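# Load two AA batteries into a remote's battery bay

## Task

Seat both AA batteries in the open battery compartment of the remote control, each with correct polarity and pressed fully home against its spring contact; repositioning the remote is allowed.

## Robot and tools

Robot and frame. Two arms, left_arm and right_arm, each ending in a two-finger gripper. The scene frame has its origin at table-top height, midway between the arms' nominal bases and a few cm behind the table's near edge: +x points out over the table, +z up, and left_arm sits on the +y side (arm names do not match image sides). Calibrated bases: left_arm at (-0.004, +0.336, -0.008) m, right_arm at (+0.007, -0.284, -0.011) m, both nearly unrotated. On each gripper the fingers point along its own +z axis and close along its y axis; end_effector_position is the point between the pads, just under 1 cm behind the tips. Reported poses can be off by a few cm, more at long reach. Joint ranges (rad): waist -2.618 to 3.054, shoulder 0 to 3.142, elbow 0 to 3.142 (straight at 2.901), wrist pitch and wrist yaw -1.571 to 1.571, wrist roll -2.094 to 2.094.

execute_actions. Argument actions is a list of actions; each action is a table of up to 15 rows, one row per 1/30 s step, and a short table repeats its last row to fill 15 steps. Every row has 14 numbers in [-1, 1]: left_arm dx, dy, dz, rx, ry, rz, opening, then right_arm's seven in the same order. dx..rz are an offset, not a pose: they are measured from that arm's Hand target as it stood when the action began, along that Hand target's own axes. All rows in one action count from that same start, but the next action starts afresh, so sending the same offset twice moves twice as far. Scale: 1.0 = 0.6 m for dx, dy, dz and 180 degrees for rx, ry, rz (a rotation vector). Opening is absolute: +1 fully open (about 87 mm between pads), +0.5 about 69 mm, 0 about 43 mm, -0.5 about 18 mm, -1 closed. Six zero pose numbers re-command the current Hand target; a 0 opening is a real command, so repeat the present opening to leave a gripper alone. Optional cameras: list of names, ["all"], or []. Images arrive only with an empty actions list or when requested.

move. target is one 14-number row (same layout and scale as above) or a list of up to 15 rows; every row is an offset from the Hand targets at the move's start, not from the previous row. speed: m/s, 0.002 to 2.9, default 0.25 (rotation up to twice that in rad/s), one value or one per target. blend: corner rounding in metres, 0 means stop at each target. opening_speed: per second on the -1..+1 scale, at least 0.2. blocking=false returns after about 0.5 s while the move continues. A move is capped at 10 s and does not avoid obstacles or the other arm. Its result adds a move: line: done (within 10 mm and 2 degrees, at rest), off_target, moving, held or fault, plus limits such as paced (pose clipped) or held (steps withheld). Done says nothing about contact.

wait: seconds 0 to 10; arms keep their last command. stop: brakes a running move. zoom_image: camera (cam_head_left, cam_head_right, cam_high, cam_low, cam_left_wrist, cam_right_wrist) and region [x0, y0, x1, y1] in pixels from the top-left, at most 504 by 504, on the newest image of that camera. finished_scene: scene = the current scene number; call only when both batteries stay seated without the robot.

Cameras. Head, high and low views are 504x504; the two wrist cameras are 896x504. Two fixed cameras hang on a beam behind the arms.

Results. Per arm: end_effector_position (m) and end_effector_quat_wxyz in the scene frame; Hand target (last commanded pose after clipping, the base for the next offsets); Tool commands; grip_measured on the opening scale (Joint positions gives the gripper as 0 closed to 1 open); Joint velocities (may read within noise); joint torques (include arm weight, noisy, joints 1 to 3 wrap at ±28 N m); motor temperatures. A gripper often stops short of its Hand target; looking or waiting won't fix it, but the next command re-requests it, and you can add the remaining gap as an offset. Orientation commands are clipped to 40 degrees from the measured orientation each step. Small moves may fail or go sideways, so check position and tilt after each one.

Gripping. Note grip_measured when the pads first touch, then command roughly 0.04 below that for a firm hold (less for gentler). Pad force tops out near 20 N; closing fast squeezes harder.

Avoid. Dropping or releasing moving parts, letting anything leave the table, fast collisions, hard pushes; the faster a move and the farther the target lies beyond contact, the harder the hit. To end a push, command back past the gripper. Never let the arms, grippers or wrist cameras press on each other (the clearance check doesn't guard grippers) and don't grip the other arm's fingers. Keep clear of the bar under the bases, the plate behind it (tops up to 3 cm above the table) and the low rail; no warning precedes contact. Avoid straining wrist camera cables. Route paths around an arm's own base, not close past it. Stretched arms, held loads and unreachable targets heat motors: MOTOR HOT at 75 °C, at 90 °C the arm folds and idles, at 100 °C it collapses. Loose objects may be nudged by outside disturbances now and then.

Each tool is called after ">>>" as name([rows], argument=value, ...), one row to a line, values as JSON.

## Session

I'll start by looking at the current state of the practice scene.

>>> execute_actions(actions=[])

Scene clock: 0.00 s.
left_arm: end_effector_position=(+0.3429, +0.1542, +0.1891) grip_measured=+1.000 end_effector_quat_wxyz=(+0.513, +0.054, +0.837, -0.182) | right_arm: end_effector_position=(+0.3353, -0.1028, +0.1576) grip_measured=+1.000 end_effector_quat_wxyz=(+0.410, +0.106, +0.882, +0.205)
Joint positions: left_arm=[-0.51 1.26 0.884 -0.072 -0.102 -0.299 1] | right_arm=[0.453 1.254 0.926 -0.293 0.11 0.671 1]
Joint velocities: within noise
Joint torques (N m): no reading
Motor temperatures (°C): left_arm=[28 32 35 33 28 25 27] | right_arm=[25 33 41 27 27 27 27]
Heat: left arm: 35 °C; right arm: 41 °C.
Hand target: left_arm +0.3452, +0.1515, +0.2036; +0.527, +0.056, +0.827, -0.188 | right_arm +0.3417, -0.1023, +0.1748; +0.431, +0.107, +0.870, +0.214
Tool commands: left_gripper/opening=+1.0 right_gripper/opening=+1.0

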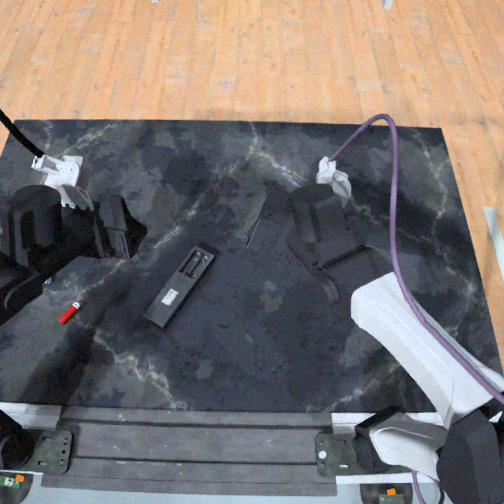

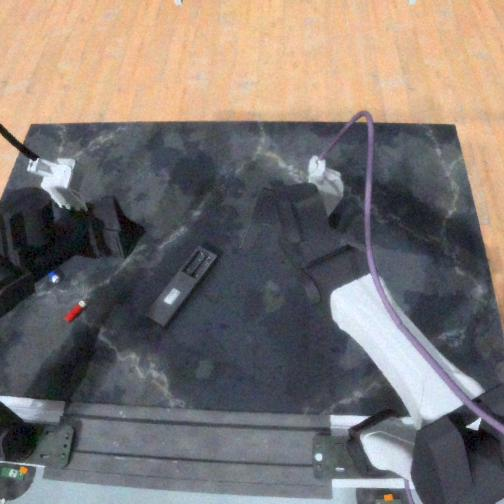

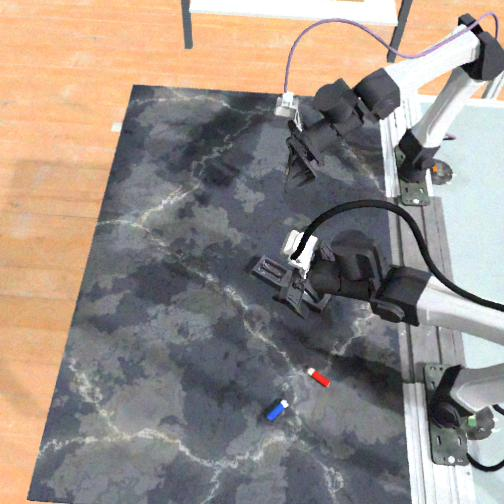

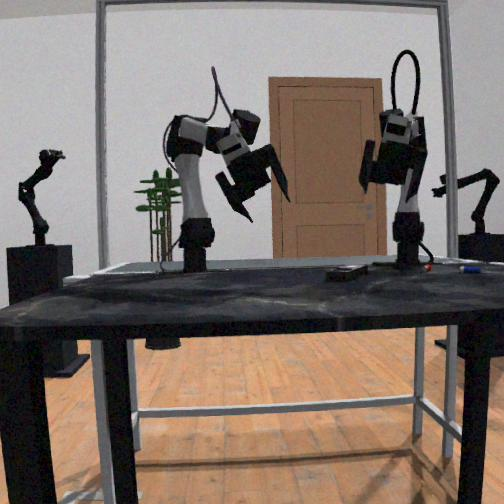

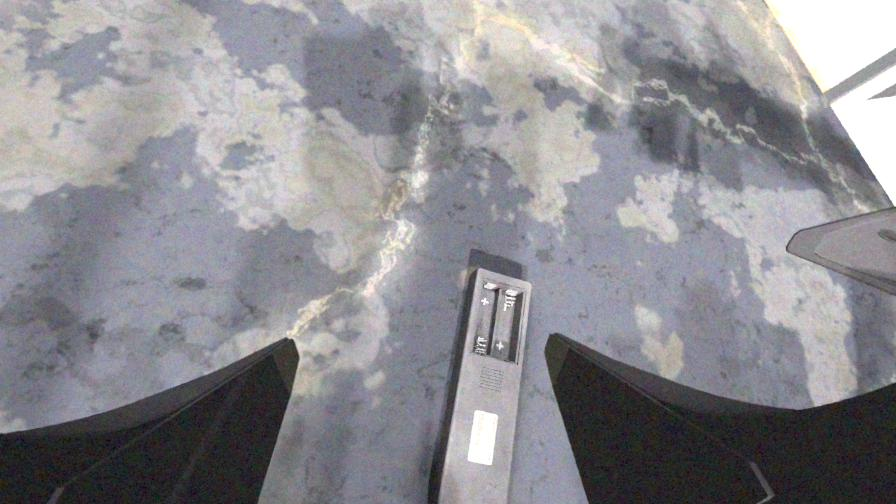

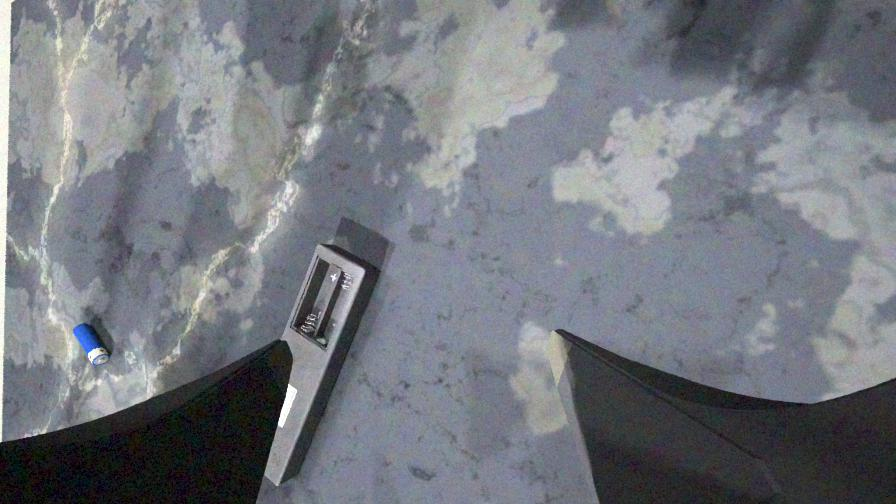

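>>> zoom_image(camera="cam_left_wrist", region=[430, 240, 580, 504])

>>> zoom_image(camera="cam_right_wrist", region=[240, 200, 420, 400])

>>> zoom_image(camera="cam_high", region=[230, 340, 360, 440])

Scaled by 1.909 from the camera's 896x504 image, which has a finer 1280x720 frame.

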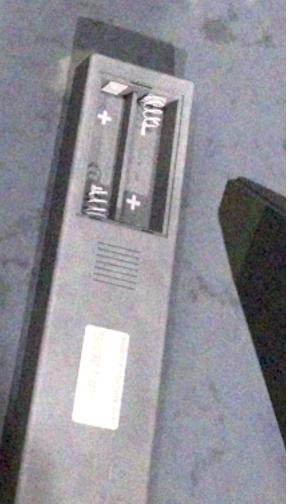

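Scaled by 2.520 from the camera's 896x504 image, which has a finer 1280x720 frame.

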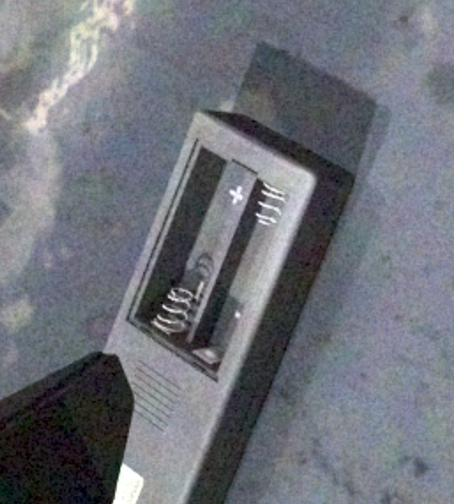

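Scaled by 3.877 from the camera's 504x504 image, which has a finer 720x720 frame.

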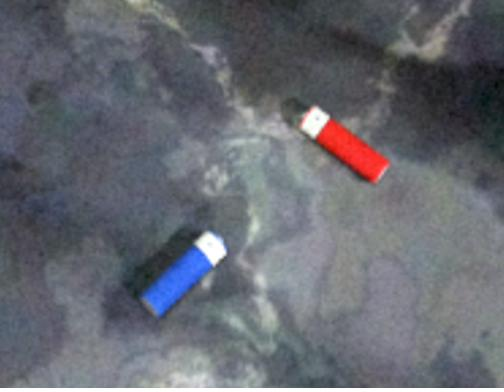

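>>> move(target=[-0.0962, 0.0394, -0.0928, -0.127, 0.356, -0.0379, 1.0, -0.1418, -0.0262, -0.1323, 0.1425, 0.287, -0.0712, 1.0], speed=0.2, cameras=["all"])

Scene clock: 88.13 s.
left_arm: end_effector_position=(+0.3357, +0.1997, +0.2499) grip_measured=+1.000 end_effector_quat_wxyz=(+0.171, +0.003, +0.983, -0.067) | right_arm: end_effector_position=(+0.3336, -0.1651, +0.2445) grip_measured=+1.000 end_effector_quat_wxyz=(+0.154, +0.013, +0.986, +0.061)
Joint positions: left_arm=[-0.372 1.929 2.26 -1.557 -0.021 -0.355 1] | right_arm=[0.26 1.84 2.17 -1.568 -0.029 0.324 1]
Joint torques (N m): left_arm=[0.28 -11 9.11 0.75 0.11 -0.09] | right_arm=[-0.1 -10.67 8.58 0.87 -0.11 -0.14]
Motor temperatures (°C): left_arm=[28 35 44 39 28 24 27] | right_arm=[25 34 47 34 27 27 27]
Heat: left arm: 44 °C; right arm: 47 °C.
Hand target: left_arm +0.3301, +0.2000, +0.2700; +0.000, +0.000, +1.000, +0.000 | right_arm +0.3300, -0.1700, +0.2700; +0.000, +0.000, +1.000, +0.000
Off the commanded pose: left_arm 0.021 m, 21 deg | right_arm 0.026 m, 19 deg.
joint sent to its limit (left arm) — joint 4 (wrist pitch), lower limit. The joint targets are off in position and orientation.
joint sent to its limit (right arm) — joint 4 (wrist pitch), lower limit. The joint targets are off in position and orientation.
move: off_target (left_arm, right_arm)

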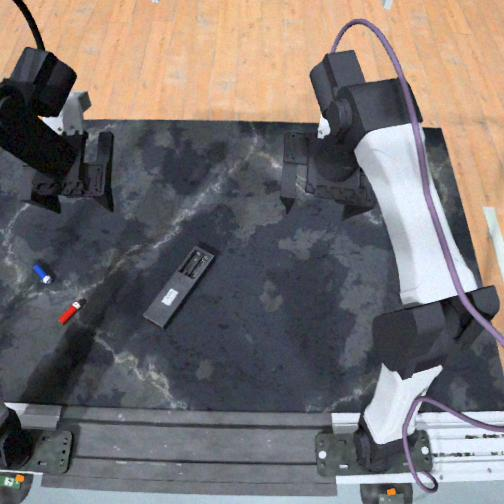

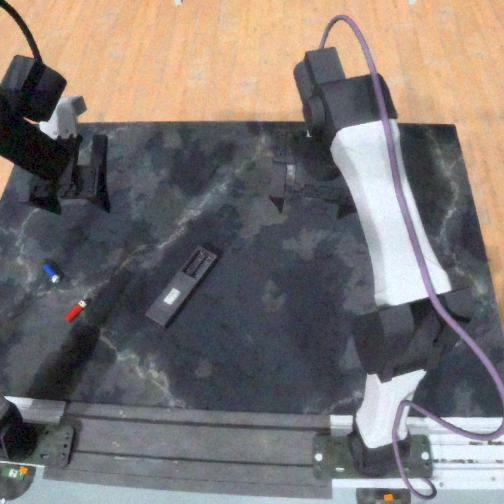

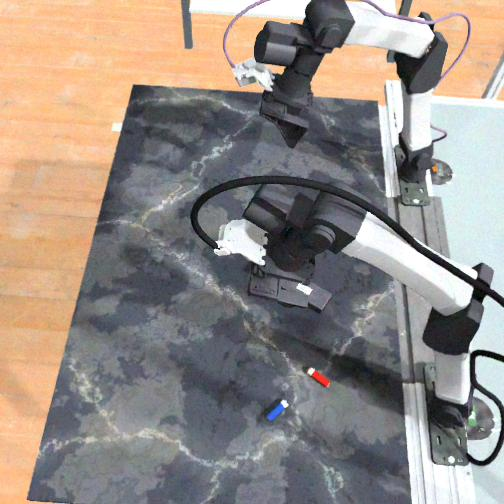

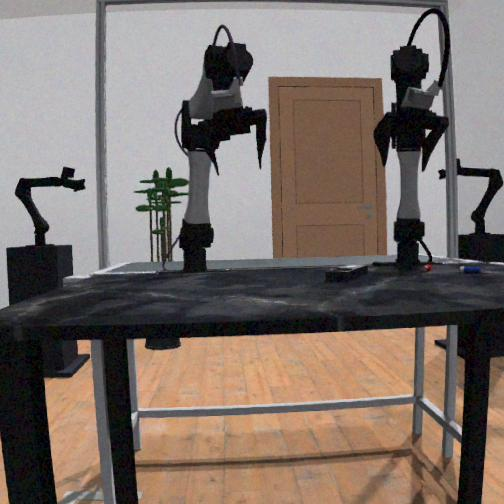

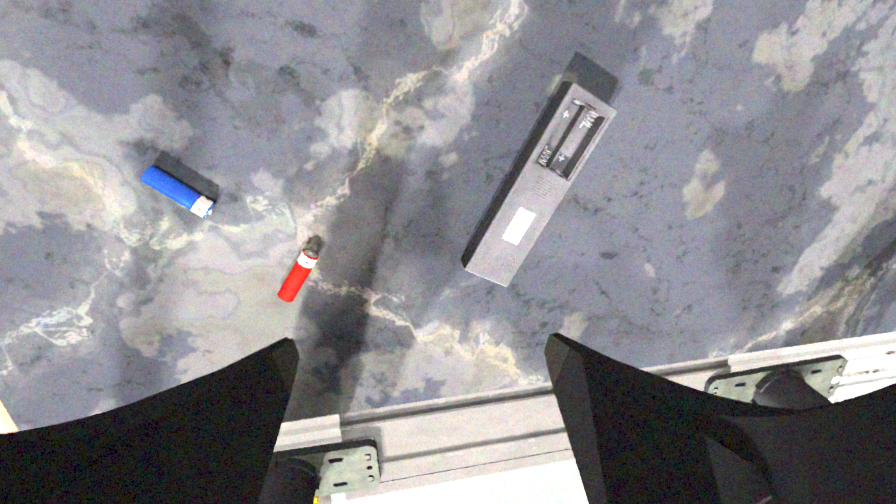

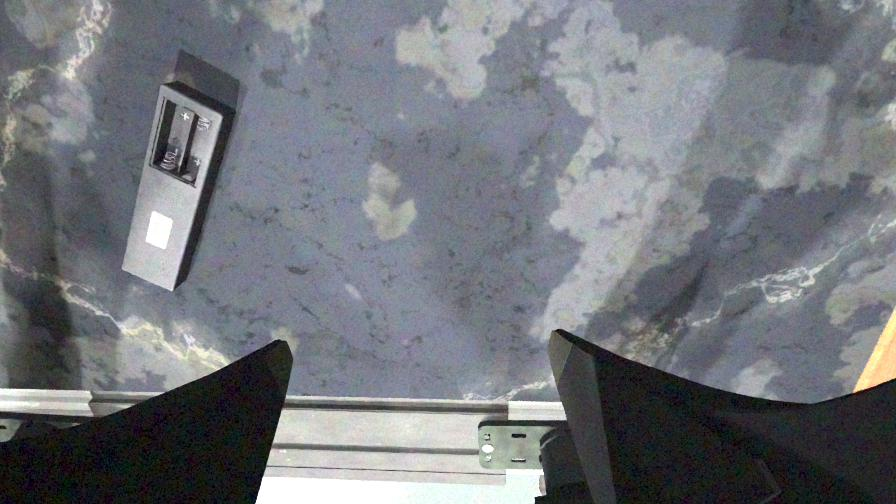

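>>> zoom_image(camera="cam_left_wrist", region=[120, 140, 340, 320])

>>> zoom_image(camera="cam_left_wrist", region=[520, 60, 640, 200])

Scaled by 2.291 from the camera's 896x504 image, which has a finer 1280x720 frame.

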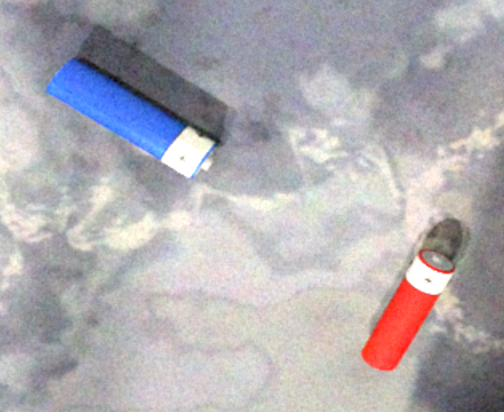

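Scaled by 3.600 from the camera's 896x504 image, which has a finer 1280x720 frame.

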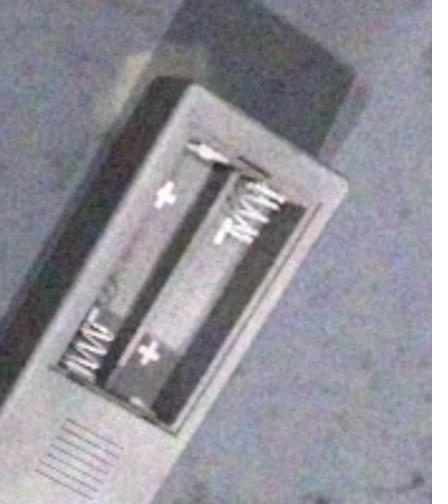

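>>> move(target=[0.0835, 0.1, 0.2, 0, 0, 0, 1.0, 0.05, 0.0, 0.15, 0, 0, 0, 1.0], speed=0.2, cameras=["cam_left_wrist", "cam_right_wrist", "cam_high"])

Scene clock: 171.73 s.
left_arm: end_effector_position=(+0.2762, +0.2587, +0.1448) grip_measured=+1.000 end_effector_quat_wxyz=(-0.023, -0.010, +1.000, +0.000) | right_arm: end_effector_position=(+0.3015, -0.1664, +0.1812) grip_measured=+1.000 end_effector_quat_wxyz=(+0.031, +0.001, +0.999, +0.021)
Joint positions: left_arm=[-0.257 1.879 1.75 -1.508 -0.016 -0.276 1] | right_arm=[0.288 1.868 1.941 -1.571 -0.028 0.323 1]
Joint torques (N m): left_arm=[0.18 -10.24 5.71 0.41 -0.1 0.18] | right_arm=[0.62 -6.9 4.94 0.38 0.06 0.03]
Motor temperatures (°C): left_arm=[28 50 44 36 28 24 27] | right_arm=[24 45 48 29 27 27 27]
Heat: left arm: 50 °C; right arm: 48 °C.
Hand target: left_arm +0.2800, +0.2599, +0.1500; +0.000, +0.000, +1.000, +0.000 | right_arm +0.3000, -0.1700, +0.1800; +0.000, +0.000, +1.000, +0.000
Off the commanded pose: left_arm 0.006 m, 3 deg | right_arm 0.004 m, 4 deg.
joint sent to its limit (right arm) — joint 4 (wrist pitch), lower limit. The joint targets are off in position, not in orientation.
move: off_target (left_arm, right_arm)
Images, in order (width x height): cam_high 504x504, cam_left_wrist 896x504, cam_right_wrist 896x504.

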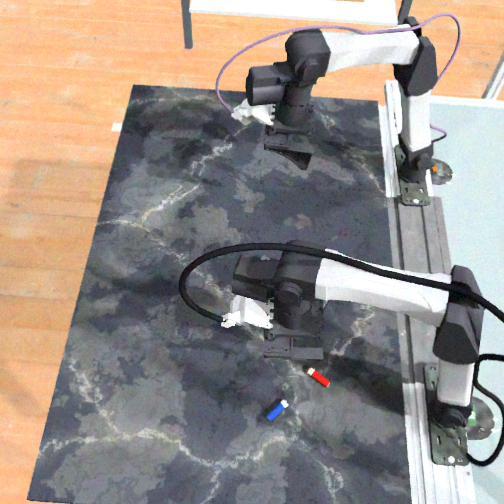

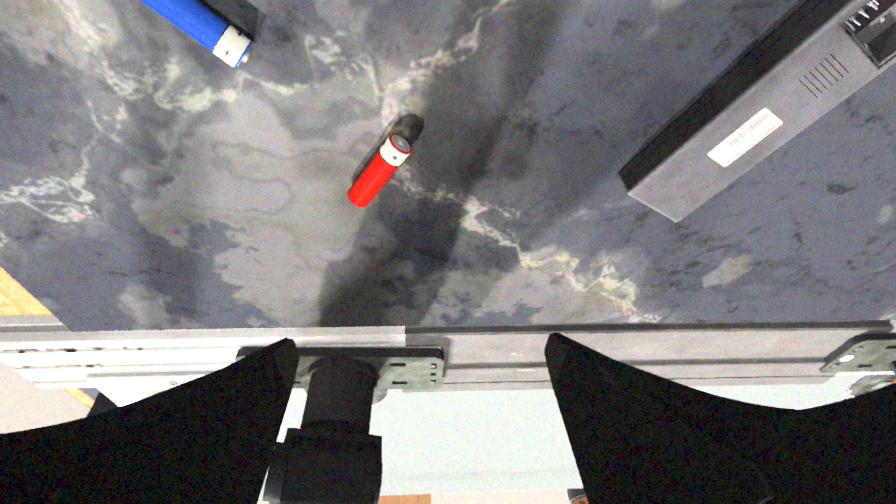

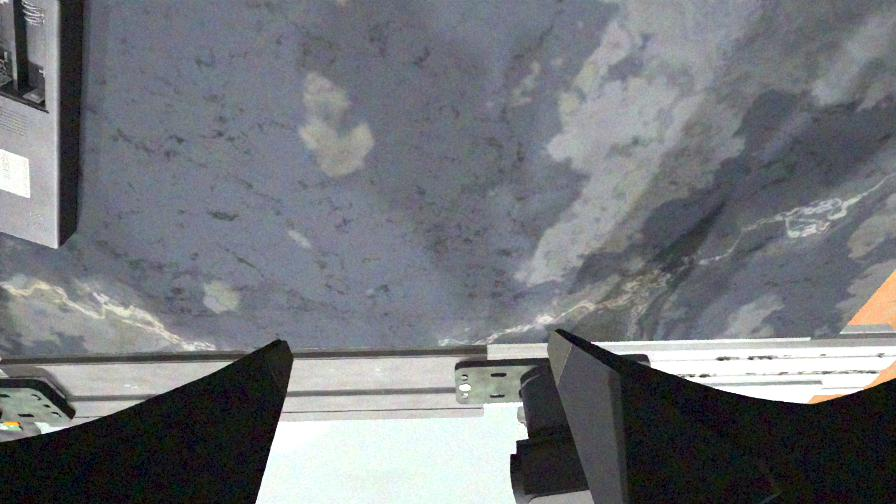

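>>> zoom_image(camera="cam_left_wrist", region=[320, 100, 440, 220])

>>> zoom_image(camera="cam_left_wrist", region=[600, 60, 800, 240])

>>> zoom_image(camera="cam_left_wrist", region=[140, 0, 290, 100])

Scaled by 4.200 from the camera's 896x504 image, which has a finer 1280x720 frame.

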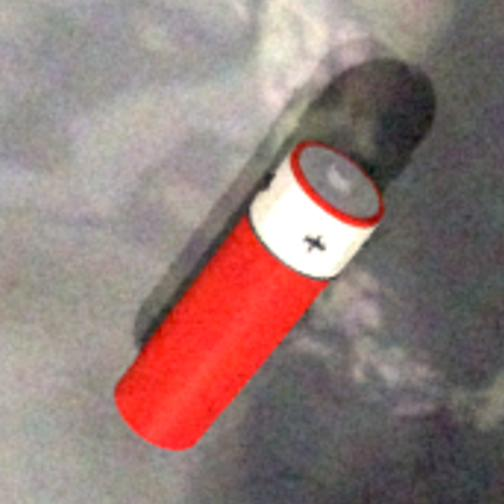

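Scaled by 2.520 from the camera's 896x504 image, which has a finer 1280x720 frame.

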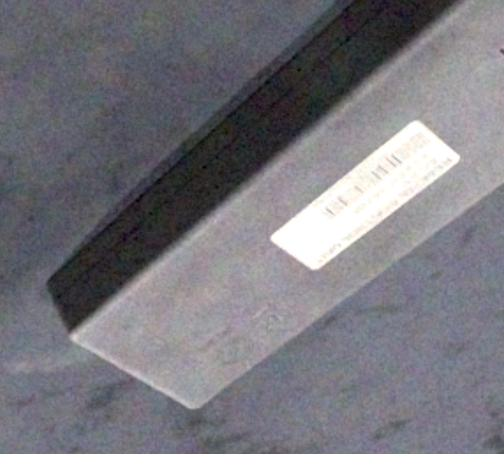

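Scaled by 3.360 from the camera's 896x504 image, which has a finer 1280x720 frame.

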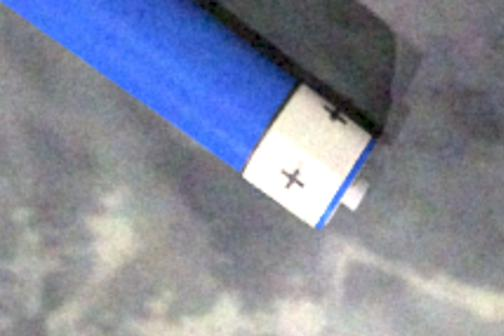

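>>> move(target=[0.0, 0.0, 0.0833, 0, 0, 0, 1.0, 0.0, 0.0, 0.0, 0, 0, 0, 1.0], speed=0.15, cameras=["cam_left_wrist"])

Scene clock: 212.73 s.
left_arm: end_effector_position=(+0.2752, +0.2582, +0.0932) grip_measured=+1.000 end_effector_quat_wxyz=(-0.026, -0.008, +1.000, +0.001) | right_arm: end_effector_position=(+0.3015, -0.1664, +0.1812) grip_measured=+1.000 end_effector_quat_wxyz=(+0.031, +0.001, +0.999, +0.021)
Joint positions: left_arm=[-0.255 1.875 1.539 -1.307 -0.016 -0.271 1] | right_arm=[0.288 1.868 1.941 -1.571 -0.028 0.323 1]
Joint torques (N m): left_arm=[0.31 -10.88 5.55 0.41 -0.1 0.17] | right_arm=[0.62 -6.87 4.89 0.37 0.06 0.04]
Heat: left arm: 50 °C; right arm: 45 °C.
Hand target: left_arm +0.2800, +0.2599, +0.1000; +0.000, +0.000, +1.000, +0.000 | right_arm +0.3000, -0.1700, +0.1800; +0.000, +0.000, +1.000, +0.000
Off the commanded pose: left_arm 0.008 m, 3 deg | right_arm 0.004 m, 4 deg.
joint sent to its limit (right arm) — joint 4 (wrist pitch), lower limit. The joint targets are off in position, not in orientation.
move: off_target (left_arm, right_arm)
Images, in order (width x height): cam_left_wrist 896x504.

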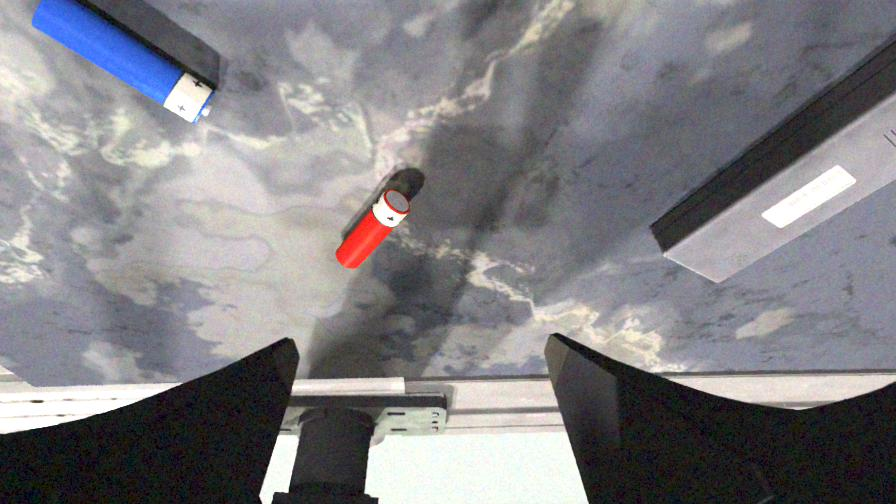

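>>> zoom_image(camera="cam_left_wrist", region=[320, 150, 440, 280])

>>> zoom_image(camera="cam_left_wrist", region=[640, 110, 896, 300])

>>> zoom_image(camera="cam_left_wrist", region=[20, 0, 240, 140])

Scaled by 3.877 from the camera's 896x504 image, which has a finer 1280x720 frame.

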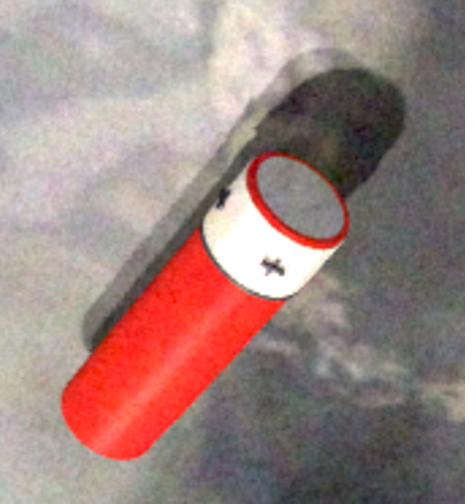

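Scaled by 1.969 from the camera's 896x504 image, which has a finer 1280x720 frame.

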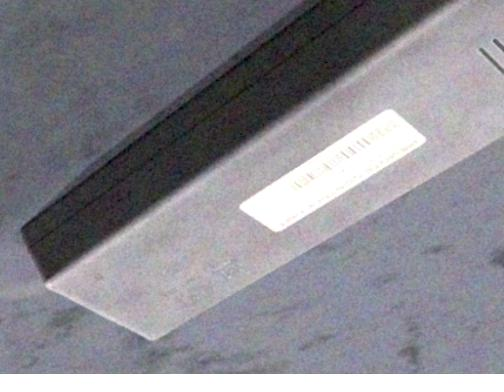

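Scaled by 2.291 from the camera's 896x504 image, which has a finer 1280x720 frame.

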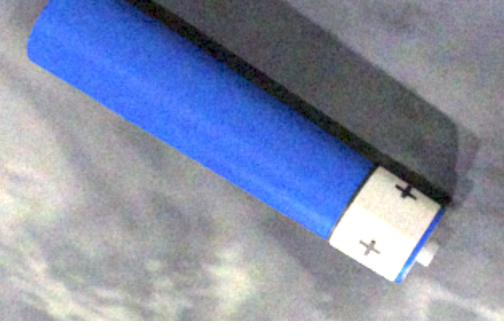

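>>> move(target=[-0.0867, -0.315, 0.025, 0.0607, -0.2398, 0.1499, 1.0, 0.0833, -0.1833, 0.0, 0, 0, 0, 1.0], speed=0.15, cameras=["cam_left_wrist", "cam_high"])

Scene clock: 351.03 s.
left_arm: end_effector_position=(+0.3243, +0.0775, +0.0747) grip_measured=+1.000 end_effector_quat_wxyz=(+0.333, +0.223, +0.912, -0.088) | right_arm: end_effector_position=(+0.2567, -0.2748, +0.1713) grip_measured=+1.000 end_effector_quat_wxyz=(-0.010, +0.008, +1.000, +0.010)
Joint positions: left_arm=[-0.719 1.728 1.153 -0.333 -0.153 -0.176 1] | right_arm=[-0.022 1.687 1.665 -1.571 -0.026 0.025 1]
Joint torques (N m): left_arm=[-0.34 -8.77 6.54 1.86 -0.23 0.18] | right_arm=[-0.06 -9.43 4.66 0.18 0.06 -0.14]
Motor temperatures (°C): left_arm=[28 49 40 32 28 24 27] | right_arm=[24 40 42 26 26 26 27]
Heat: left arm: 49 °C; right arm: 42 °C.
Hand target: left_arm +0.3321, +0.0709, +0.0851; +0.364, +0.227, +0.899, -0.092 | right_arm +0.2500, -0.2800, +0.1800; +0.000, +0.000, +1.000, +0.000
Off the commanded pose: left_arm 0.015 m, 4 deg | right_arm 0.012 m, 2 deg.
joint sent to its limit (right arm) — joint 4 (wrist pitch), lower limit. The joint targets still meet the commanded pose.
move: off_target (left_arm, right_arm)
Images, in order (width x height): cam_high 504x504, cam_left_wrist 896x504.

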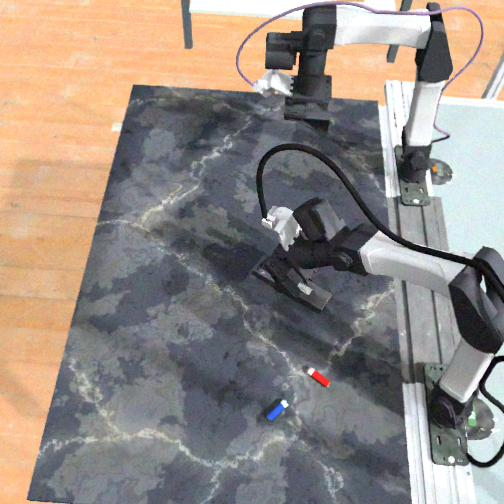

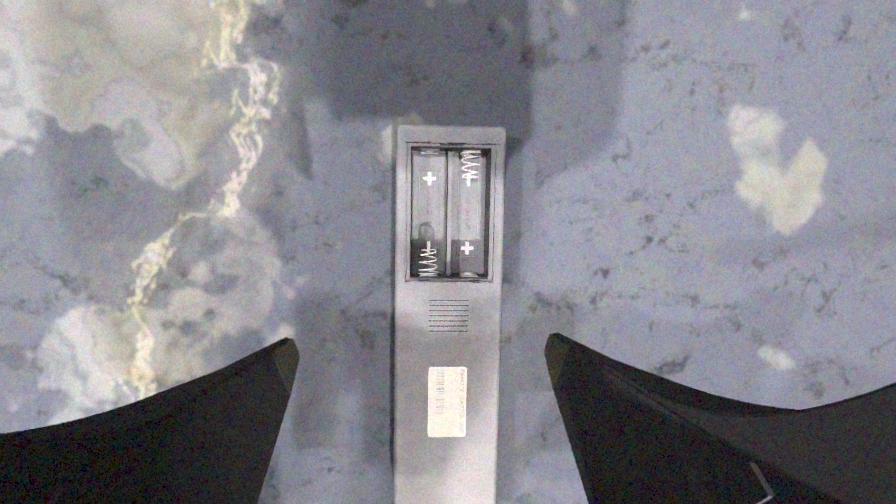

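>>> zoom_image(camera="cam_left_wrist", region=[380, 110, 530, 290])

>>> zoom_image(camera="cam_left_wrist", region=[380, 280, 530, 504])

Scaled by 2.800 from the camera's 896x504 image, which has a finer 1280x720 frame.

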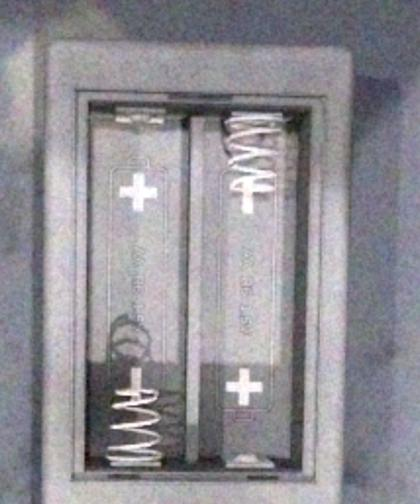

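Scaled by 2.250 from the camera's 896x504 image, which has a finer 1280x720 frame.

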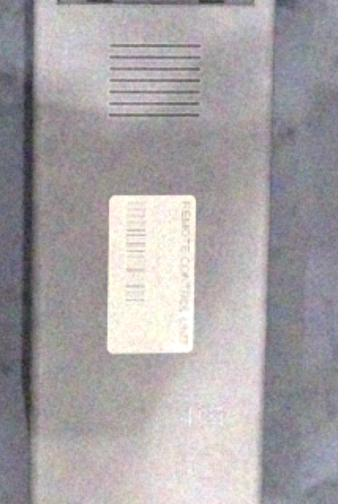

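>>> execute_actions(actions=[])

>>> zoom_image(camera="cam_low", region=[150, 60, 300, 280])

>>> zoom_image(camera="cam_low", region=[300, 130, 450, 290])

Scene clock: 548.80 s.
left_arm: end_effector_position=(+0.3243, +0.0775, +0.0747) grip_measured=+1.000 end_effector_quat_wxyz=(+0.333, +0.223, +0.912, -0.088) | right_arm: end_effector_position=(+0.2567, -0.2748, +0.1713) grip_measured=+1.000 end_effector_quat_wxyz=(-0.010, +0.008, +1.000, +0.010)
Joint positions: left_arm=[-0.719 1.728 1.153 -0.333 -0.153 -0.176 1] | right_arm=[-0.022 1.687 1.665 -1.571 -0.026 0.025 1]
Joint velocities: within noise
Joint torques (N m): left_arm=[-0.38 -8.73 6.53 1.86 -0.23 0.18] | right_arm=[-0.09 -9.44 4.67 0.19 0.06 -0.13]
Motor temperatures (°C): left_arm=[28 47 40 43 28 24 27] | right_arm=[24 45 41 25 26 26 26]
Heat: left arm: 47 °C; right arm: 45 °C.
Hand target: left_arm +0.3321, +0.0709, +0.0851; +0.364, +0.227, +0.899, -0.092 | right_arm +0.2500, -0.2800, +0.1800; +0.000, +0.000, +1.000, +0.000
Tool commands: left_gripper/opening=+1.0 right_gripper/opening=+1.0
Off the commanded pose: left_arm 0.015 m, 4 deg | right_arm 0.012 m, 2 deg.

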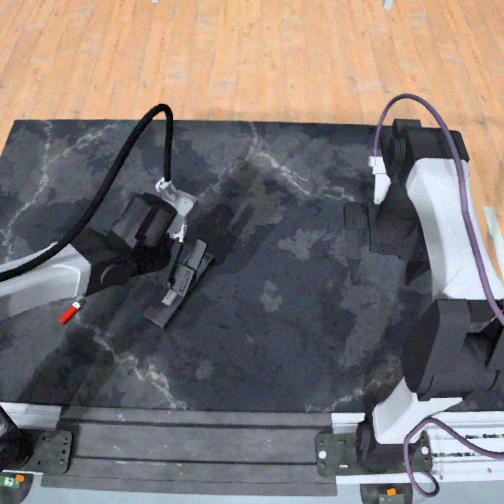

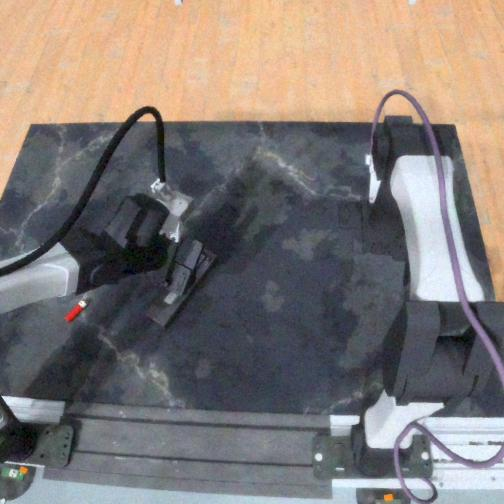

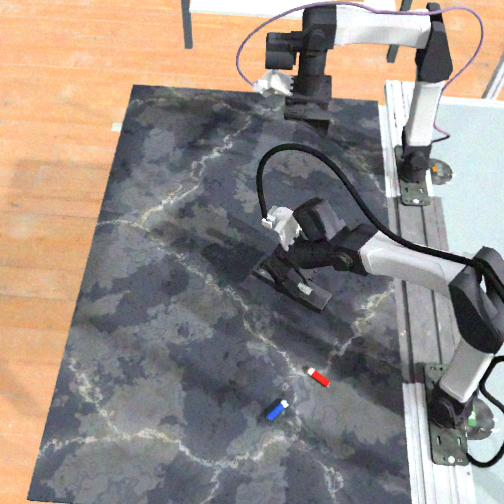

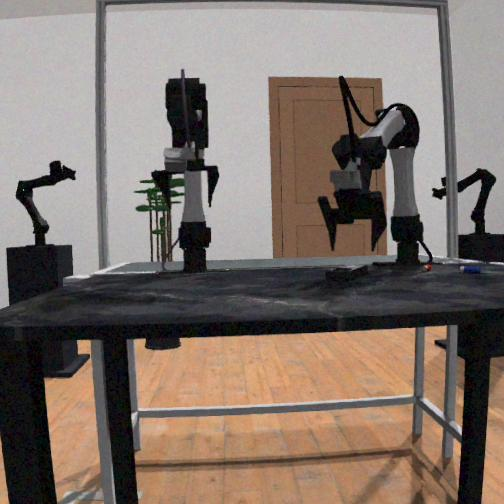

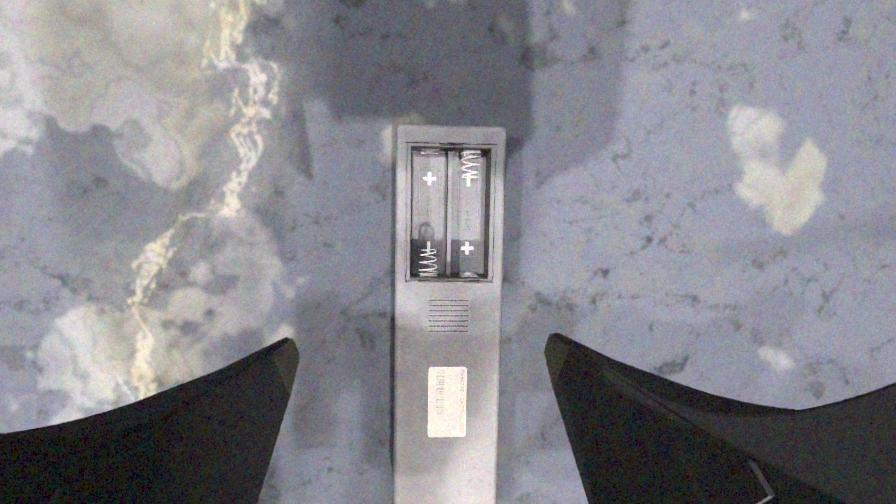

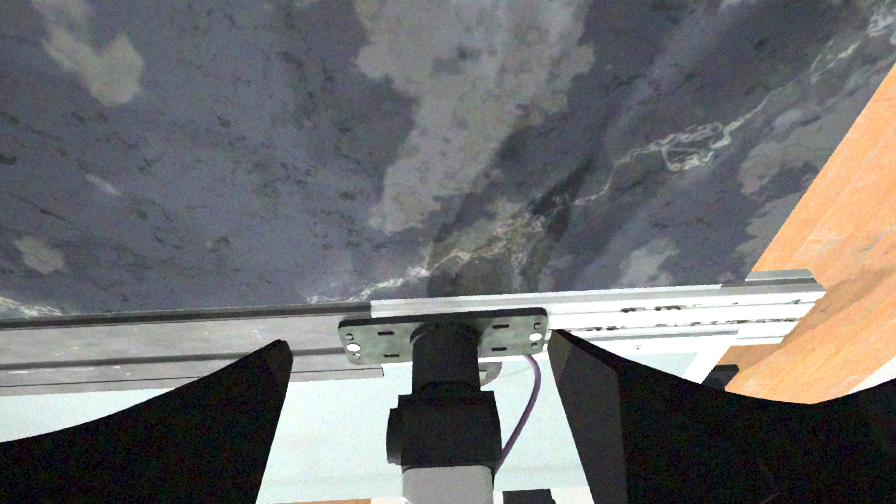

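Scaled by 2.291 from the camera's 504x504 image, which has a finer 720x720 frame.

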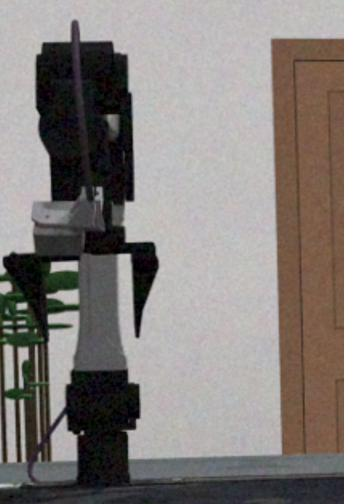

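Scaled by 3.150 from the camera's 504x504 image, which has a finer 720x720 frame.

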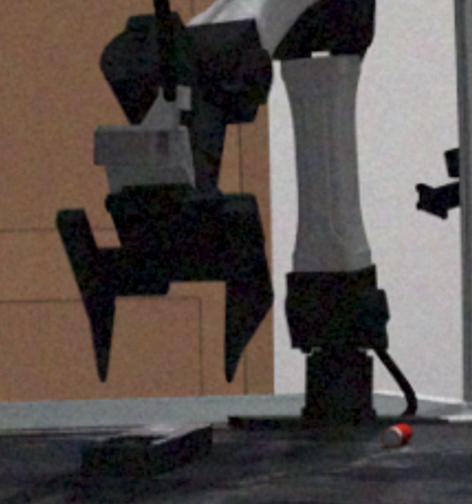

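>>> move(target=[0.1770, 0.2445, -0.2060, 0.0138, 0.2447, 0.0341, 0.2, 0, 0, 0, 0, 0, 0, 1.0], speed=0.2, opening_speed=1.0, cameras=["cam_left_wrist", "cam_high"])

Scene clock: 639.63 s.
left_arm: end_effector_position=(+0.2485, +0.2790, +0.0921) grip_measured=+0.200 end_effector_quat_wxyz=(-0.016, +0.289, +0.957, -0.003) | right_arm: end_effector_position=(+0.2567, -0.2748, +0.1713) grip_measured=+1.000 end_effector_quat_wxyz=(-0.010, +0.008, +1.000, +0.010)
Joint positions: left_arm=[-0.295 1.737 1.369 -1.256 -0.021 0.292 0.6] | right_arm=[-0.022 1.687 1.665 -1.571 -0.026 0.025 1]
Joint torques (N m): left_arm=[0.09 -6.35 10.5 0.19 -0.1 0.19] | right_arm=[-0.1 -9.44 4.66 0.19 0.05 -0.13]
Heat: left arm: 47 °C; right arm: 46 °C.
Hand target: left_arm +0.2591, +0.2771, +0.0999; +0.000, +0.299, +0.954, +0.000 | right_arm +0.2500, -0.2800, +0.1800; +0.000, +0.000, +1.000, +0.000
Off the commanded pose: left_arm 0.013 m, 2 deg | right_arm 0.012 m, 2 deg.
joint sent to its limit (right arm) — joint 4 (wrist pitch), lower limit. The joint targets still meet the commanded pose.
move: off_target (left_arm, right_arm)
Images, in order (width x height): cam_high 504x504, cam_left_wrist 896x504.

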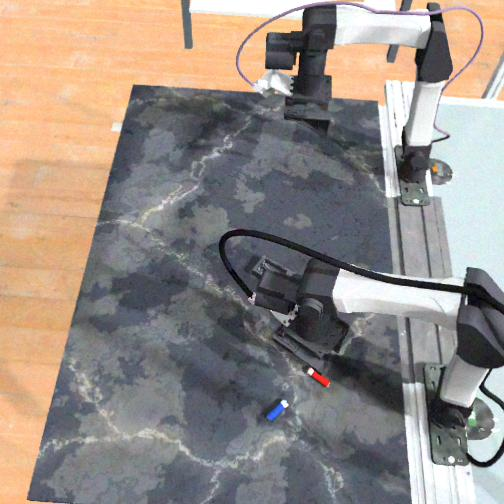

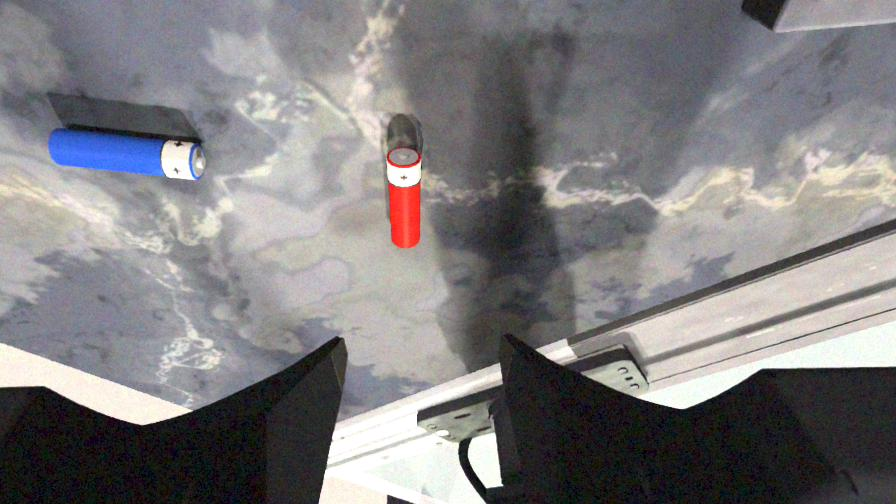

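>>> move(target=[-0.0198, 0.0139, 0.0782, 0, 0.0278, 0, 0.2, 0, 0, 0, 0, 0, 0, 1.0], speed=0.12, cameras=["cam_left_wrist"])

Scene clock: 668.40 s.
left_arm: end_effector_position=(+0.2573, +0.2802, +0.0482) grip_measured=+0.200 end_effector_quat_wxyz=(-0.070, +0.290, +0.954, +0.011) | right_arm: end_effector_position=(+0.2567, -0.2748, +0.1713) grip_measured=+1.000 end_effector_quat_wxyz=(-0.010, +0.008, +1.000, +0.010)
Joint positions: left_arm=[-0.295 1.903 1.369 -1.199 -0.049 0.292 0.6] | right_arm=[-0.022 1.687 1.665 -1.571 -0.026 0.025 1]
Joint torques (N m): left_arm=[0.31 -7.9 9.25 0.23 -0.11 0.19] | right_arm=[-0.1 -9.46 4.66 0.18 0.06 -0.13]
Heat: left arm: 47 °C; right arm: 46 °C.
Hand target: left_arm +0.2736, +0.2771, +0.0529; -0.041, +0.299, +0.953, +0.013 | right_arm +0.2500, -0.2800, +0.1800; +0.000, +0.000, +1.000, +0.000
Off the commanded pose: left_arm 0.017 m, 3 deg | right_arm 0.012 m, 2 deg.
joint sent to its limit (right arm) — joint 4 (wrist pitch), lower limit. The joint targets still meet the commanded pose.
move: off_target (left_arm, right_arm)
Images, in order (width x height): cam_left_wrist 896x504.

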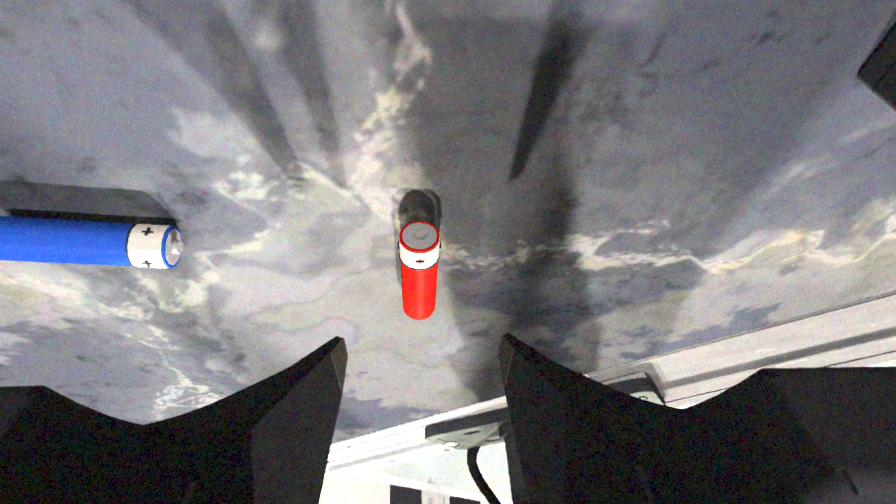

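>>> move(target=[-0.0036, 0.0015, 0.0415, 0, 0, 0, 0.2, 0, 0, 0, 0, 0, 0, 1.0], speed=0.06, cameras=["cam_left_wrist"])

Scene clock: 694.00 s.
left_arm: end_effector_position=(+0.2690, +0.2777, +0.0308) grip_measured=+0.200 end_effector_quat_wxyz=(-0.050, +0.290, +0.956, +0.011) | right_arm: end_effector_position=(+0.2567, -0.2748, +0.1713) grip_measured=+1.000 end_effector_quat_wxyz=(-0.010, +0.008, +1.000, +0.010)
Joint positions: left_arm=[-0.291 1.928 1.342 -1.107 -0.049 0.296 0.6] | right_arm=[-0.022 1.687 1.665 -1.571 -0.026 0.025 1]
Joint torques (N m): left_arm=[0.31 -7.77 5.49 0.31 -0.1 0.19] | right_arm=[-0.06 -9.44 4.67 0.19 0.05 -0.13]
Heat: left arm: 46 °C; right arm: 46 °C.
Hand target: left_arm +0.2741, +0.2779, +0.0279; -0.041, +0.299, +0.953, +0.013 | right_arm +0.2500, -0.2800, +0.1800; +0.000, +0.000, +1.000, +0.000
Off the commanded pose: left_arm 0.006 m, 2 deg | right_arm 0.012 m, 2 deg.
joint sent to its limit (right arm) — joint 4 (wrist pitch), lower limit. The joint targets still meet the commanded pose.
move: off_target (right_arm)
Images, in order (width x height): cam_left_wrist 896x504.

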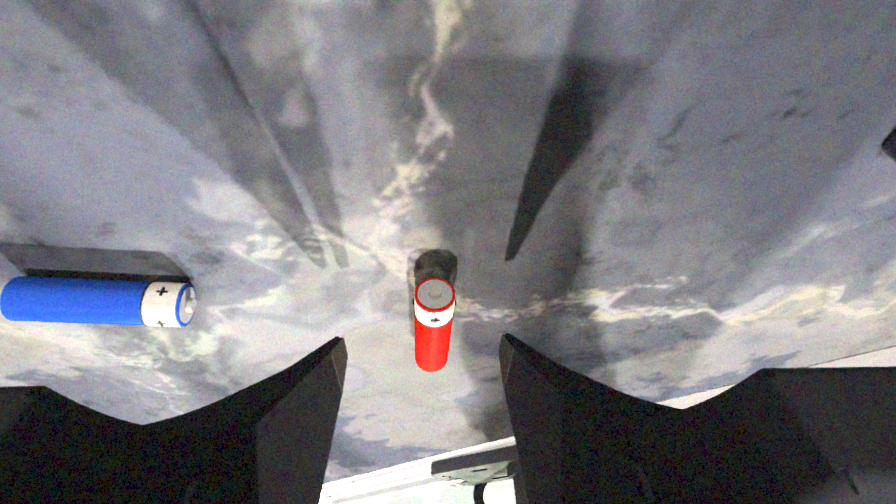

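>>> move(target=[0.0067, -0.0070, 0.0263, 0, 0, 0, 0.2, 0, 0, 0, 0, 0, 0, 1.0], speed=0.05, cameras=["cam_left_wrist"])

Scene clock: 718.27 s.
left_arm: end_effector_position=(+0.2628, +0.2791, +0.0150) grip_measured=+0.200 end_effector_quat_wxyz=(-0.051, +0.290, +0.956, +0.011) | right_arm: end_effector_position=(+0.2567, -0.2748, +0.1713) grip_measured=+1.000 end_effector_quat_wxyz=(-0.010, +0.008, +1.000, +0.010)
Joint positions: left_arm=[-0.291 1.928 1.274 -1.041 -0.049 0.296 0.6] | right_arm=[-0.022 1.687 1.665 -1.571 -0.026 0.025 1]
Joint torques (N m): left_arm=[-0.14 -7.82 5.27 0.32 -0.09 0.14] | right_arm=[-0.08 -9.42 4.67 0.19 0.06 -0.13]
Motor temperatures (°C): left_arm=[27 47 41 38 28 24 27] | right_arm=[23 46 40 25 26 26 26]
Heat: left arm: 47 °C; right arm: 46 °C.
Hand target: left_arm +0.2673, +0.2775, +0.0126; -0.041, +0.299, +0.953, +0.013 | right_arm +0.2500, -0.2800, +0.1800; +0.000, +0.000, +1.000, +0.000
Off the commanded pose: left_arm 0.005 m, 2 deg | right_arm 0.012 m, 2 deg.
joint sent to its limit (right arm) — joint 4 (wrist pitch), lower limit. The joint targets still meet the commanded pose.
move: off_target (right_arm)
Images, in order (width x height): cam_left_wrist 896x504.

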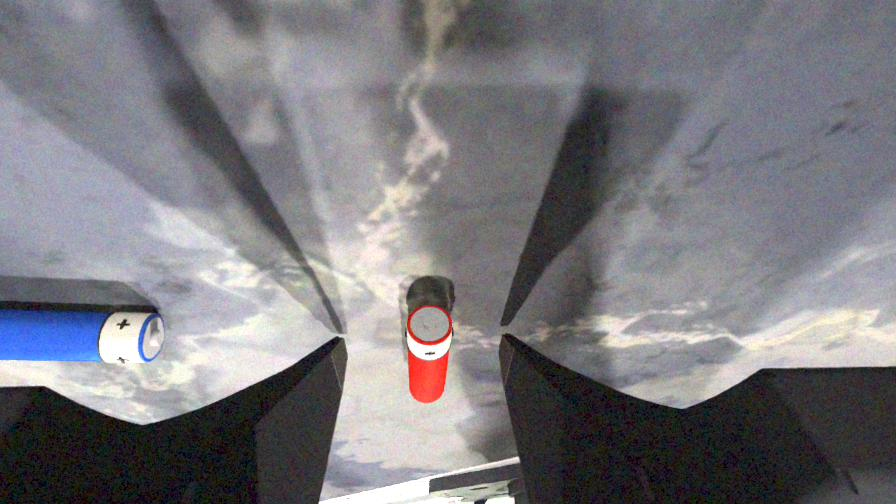

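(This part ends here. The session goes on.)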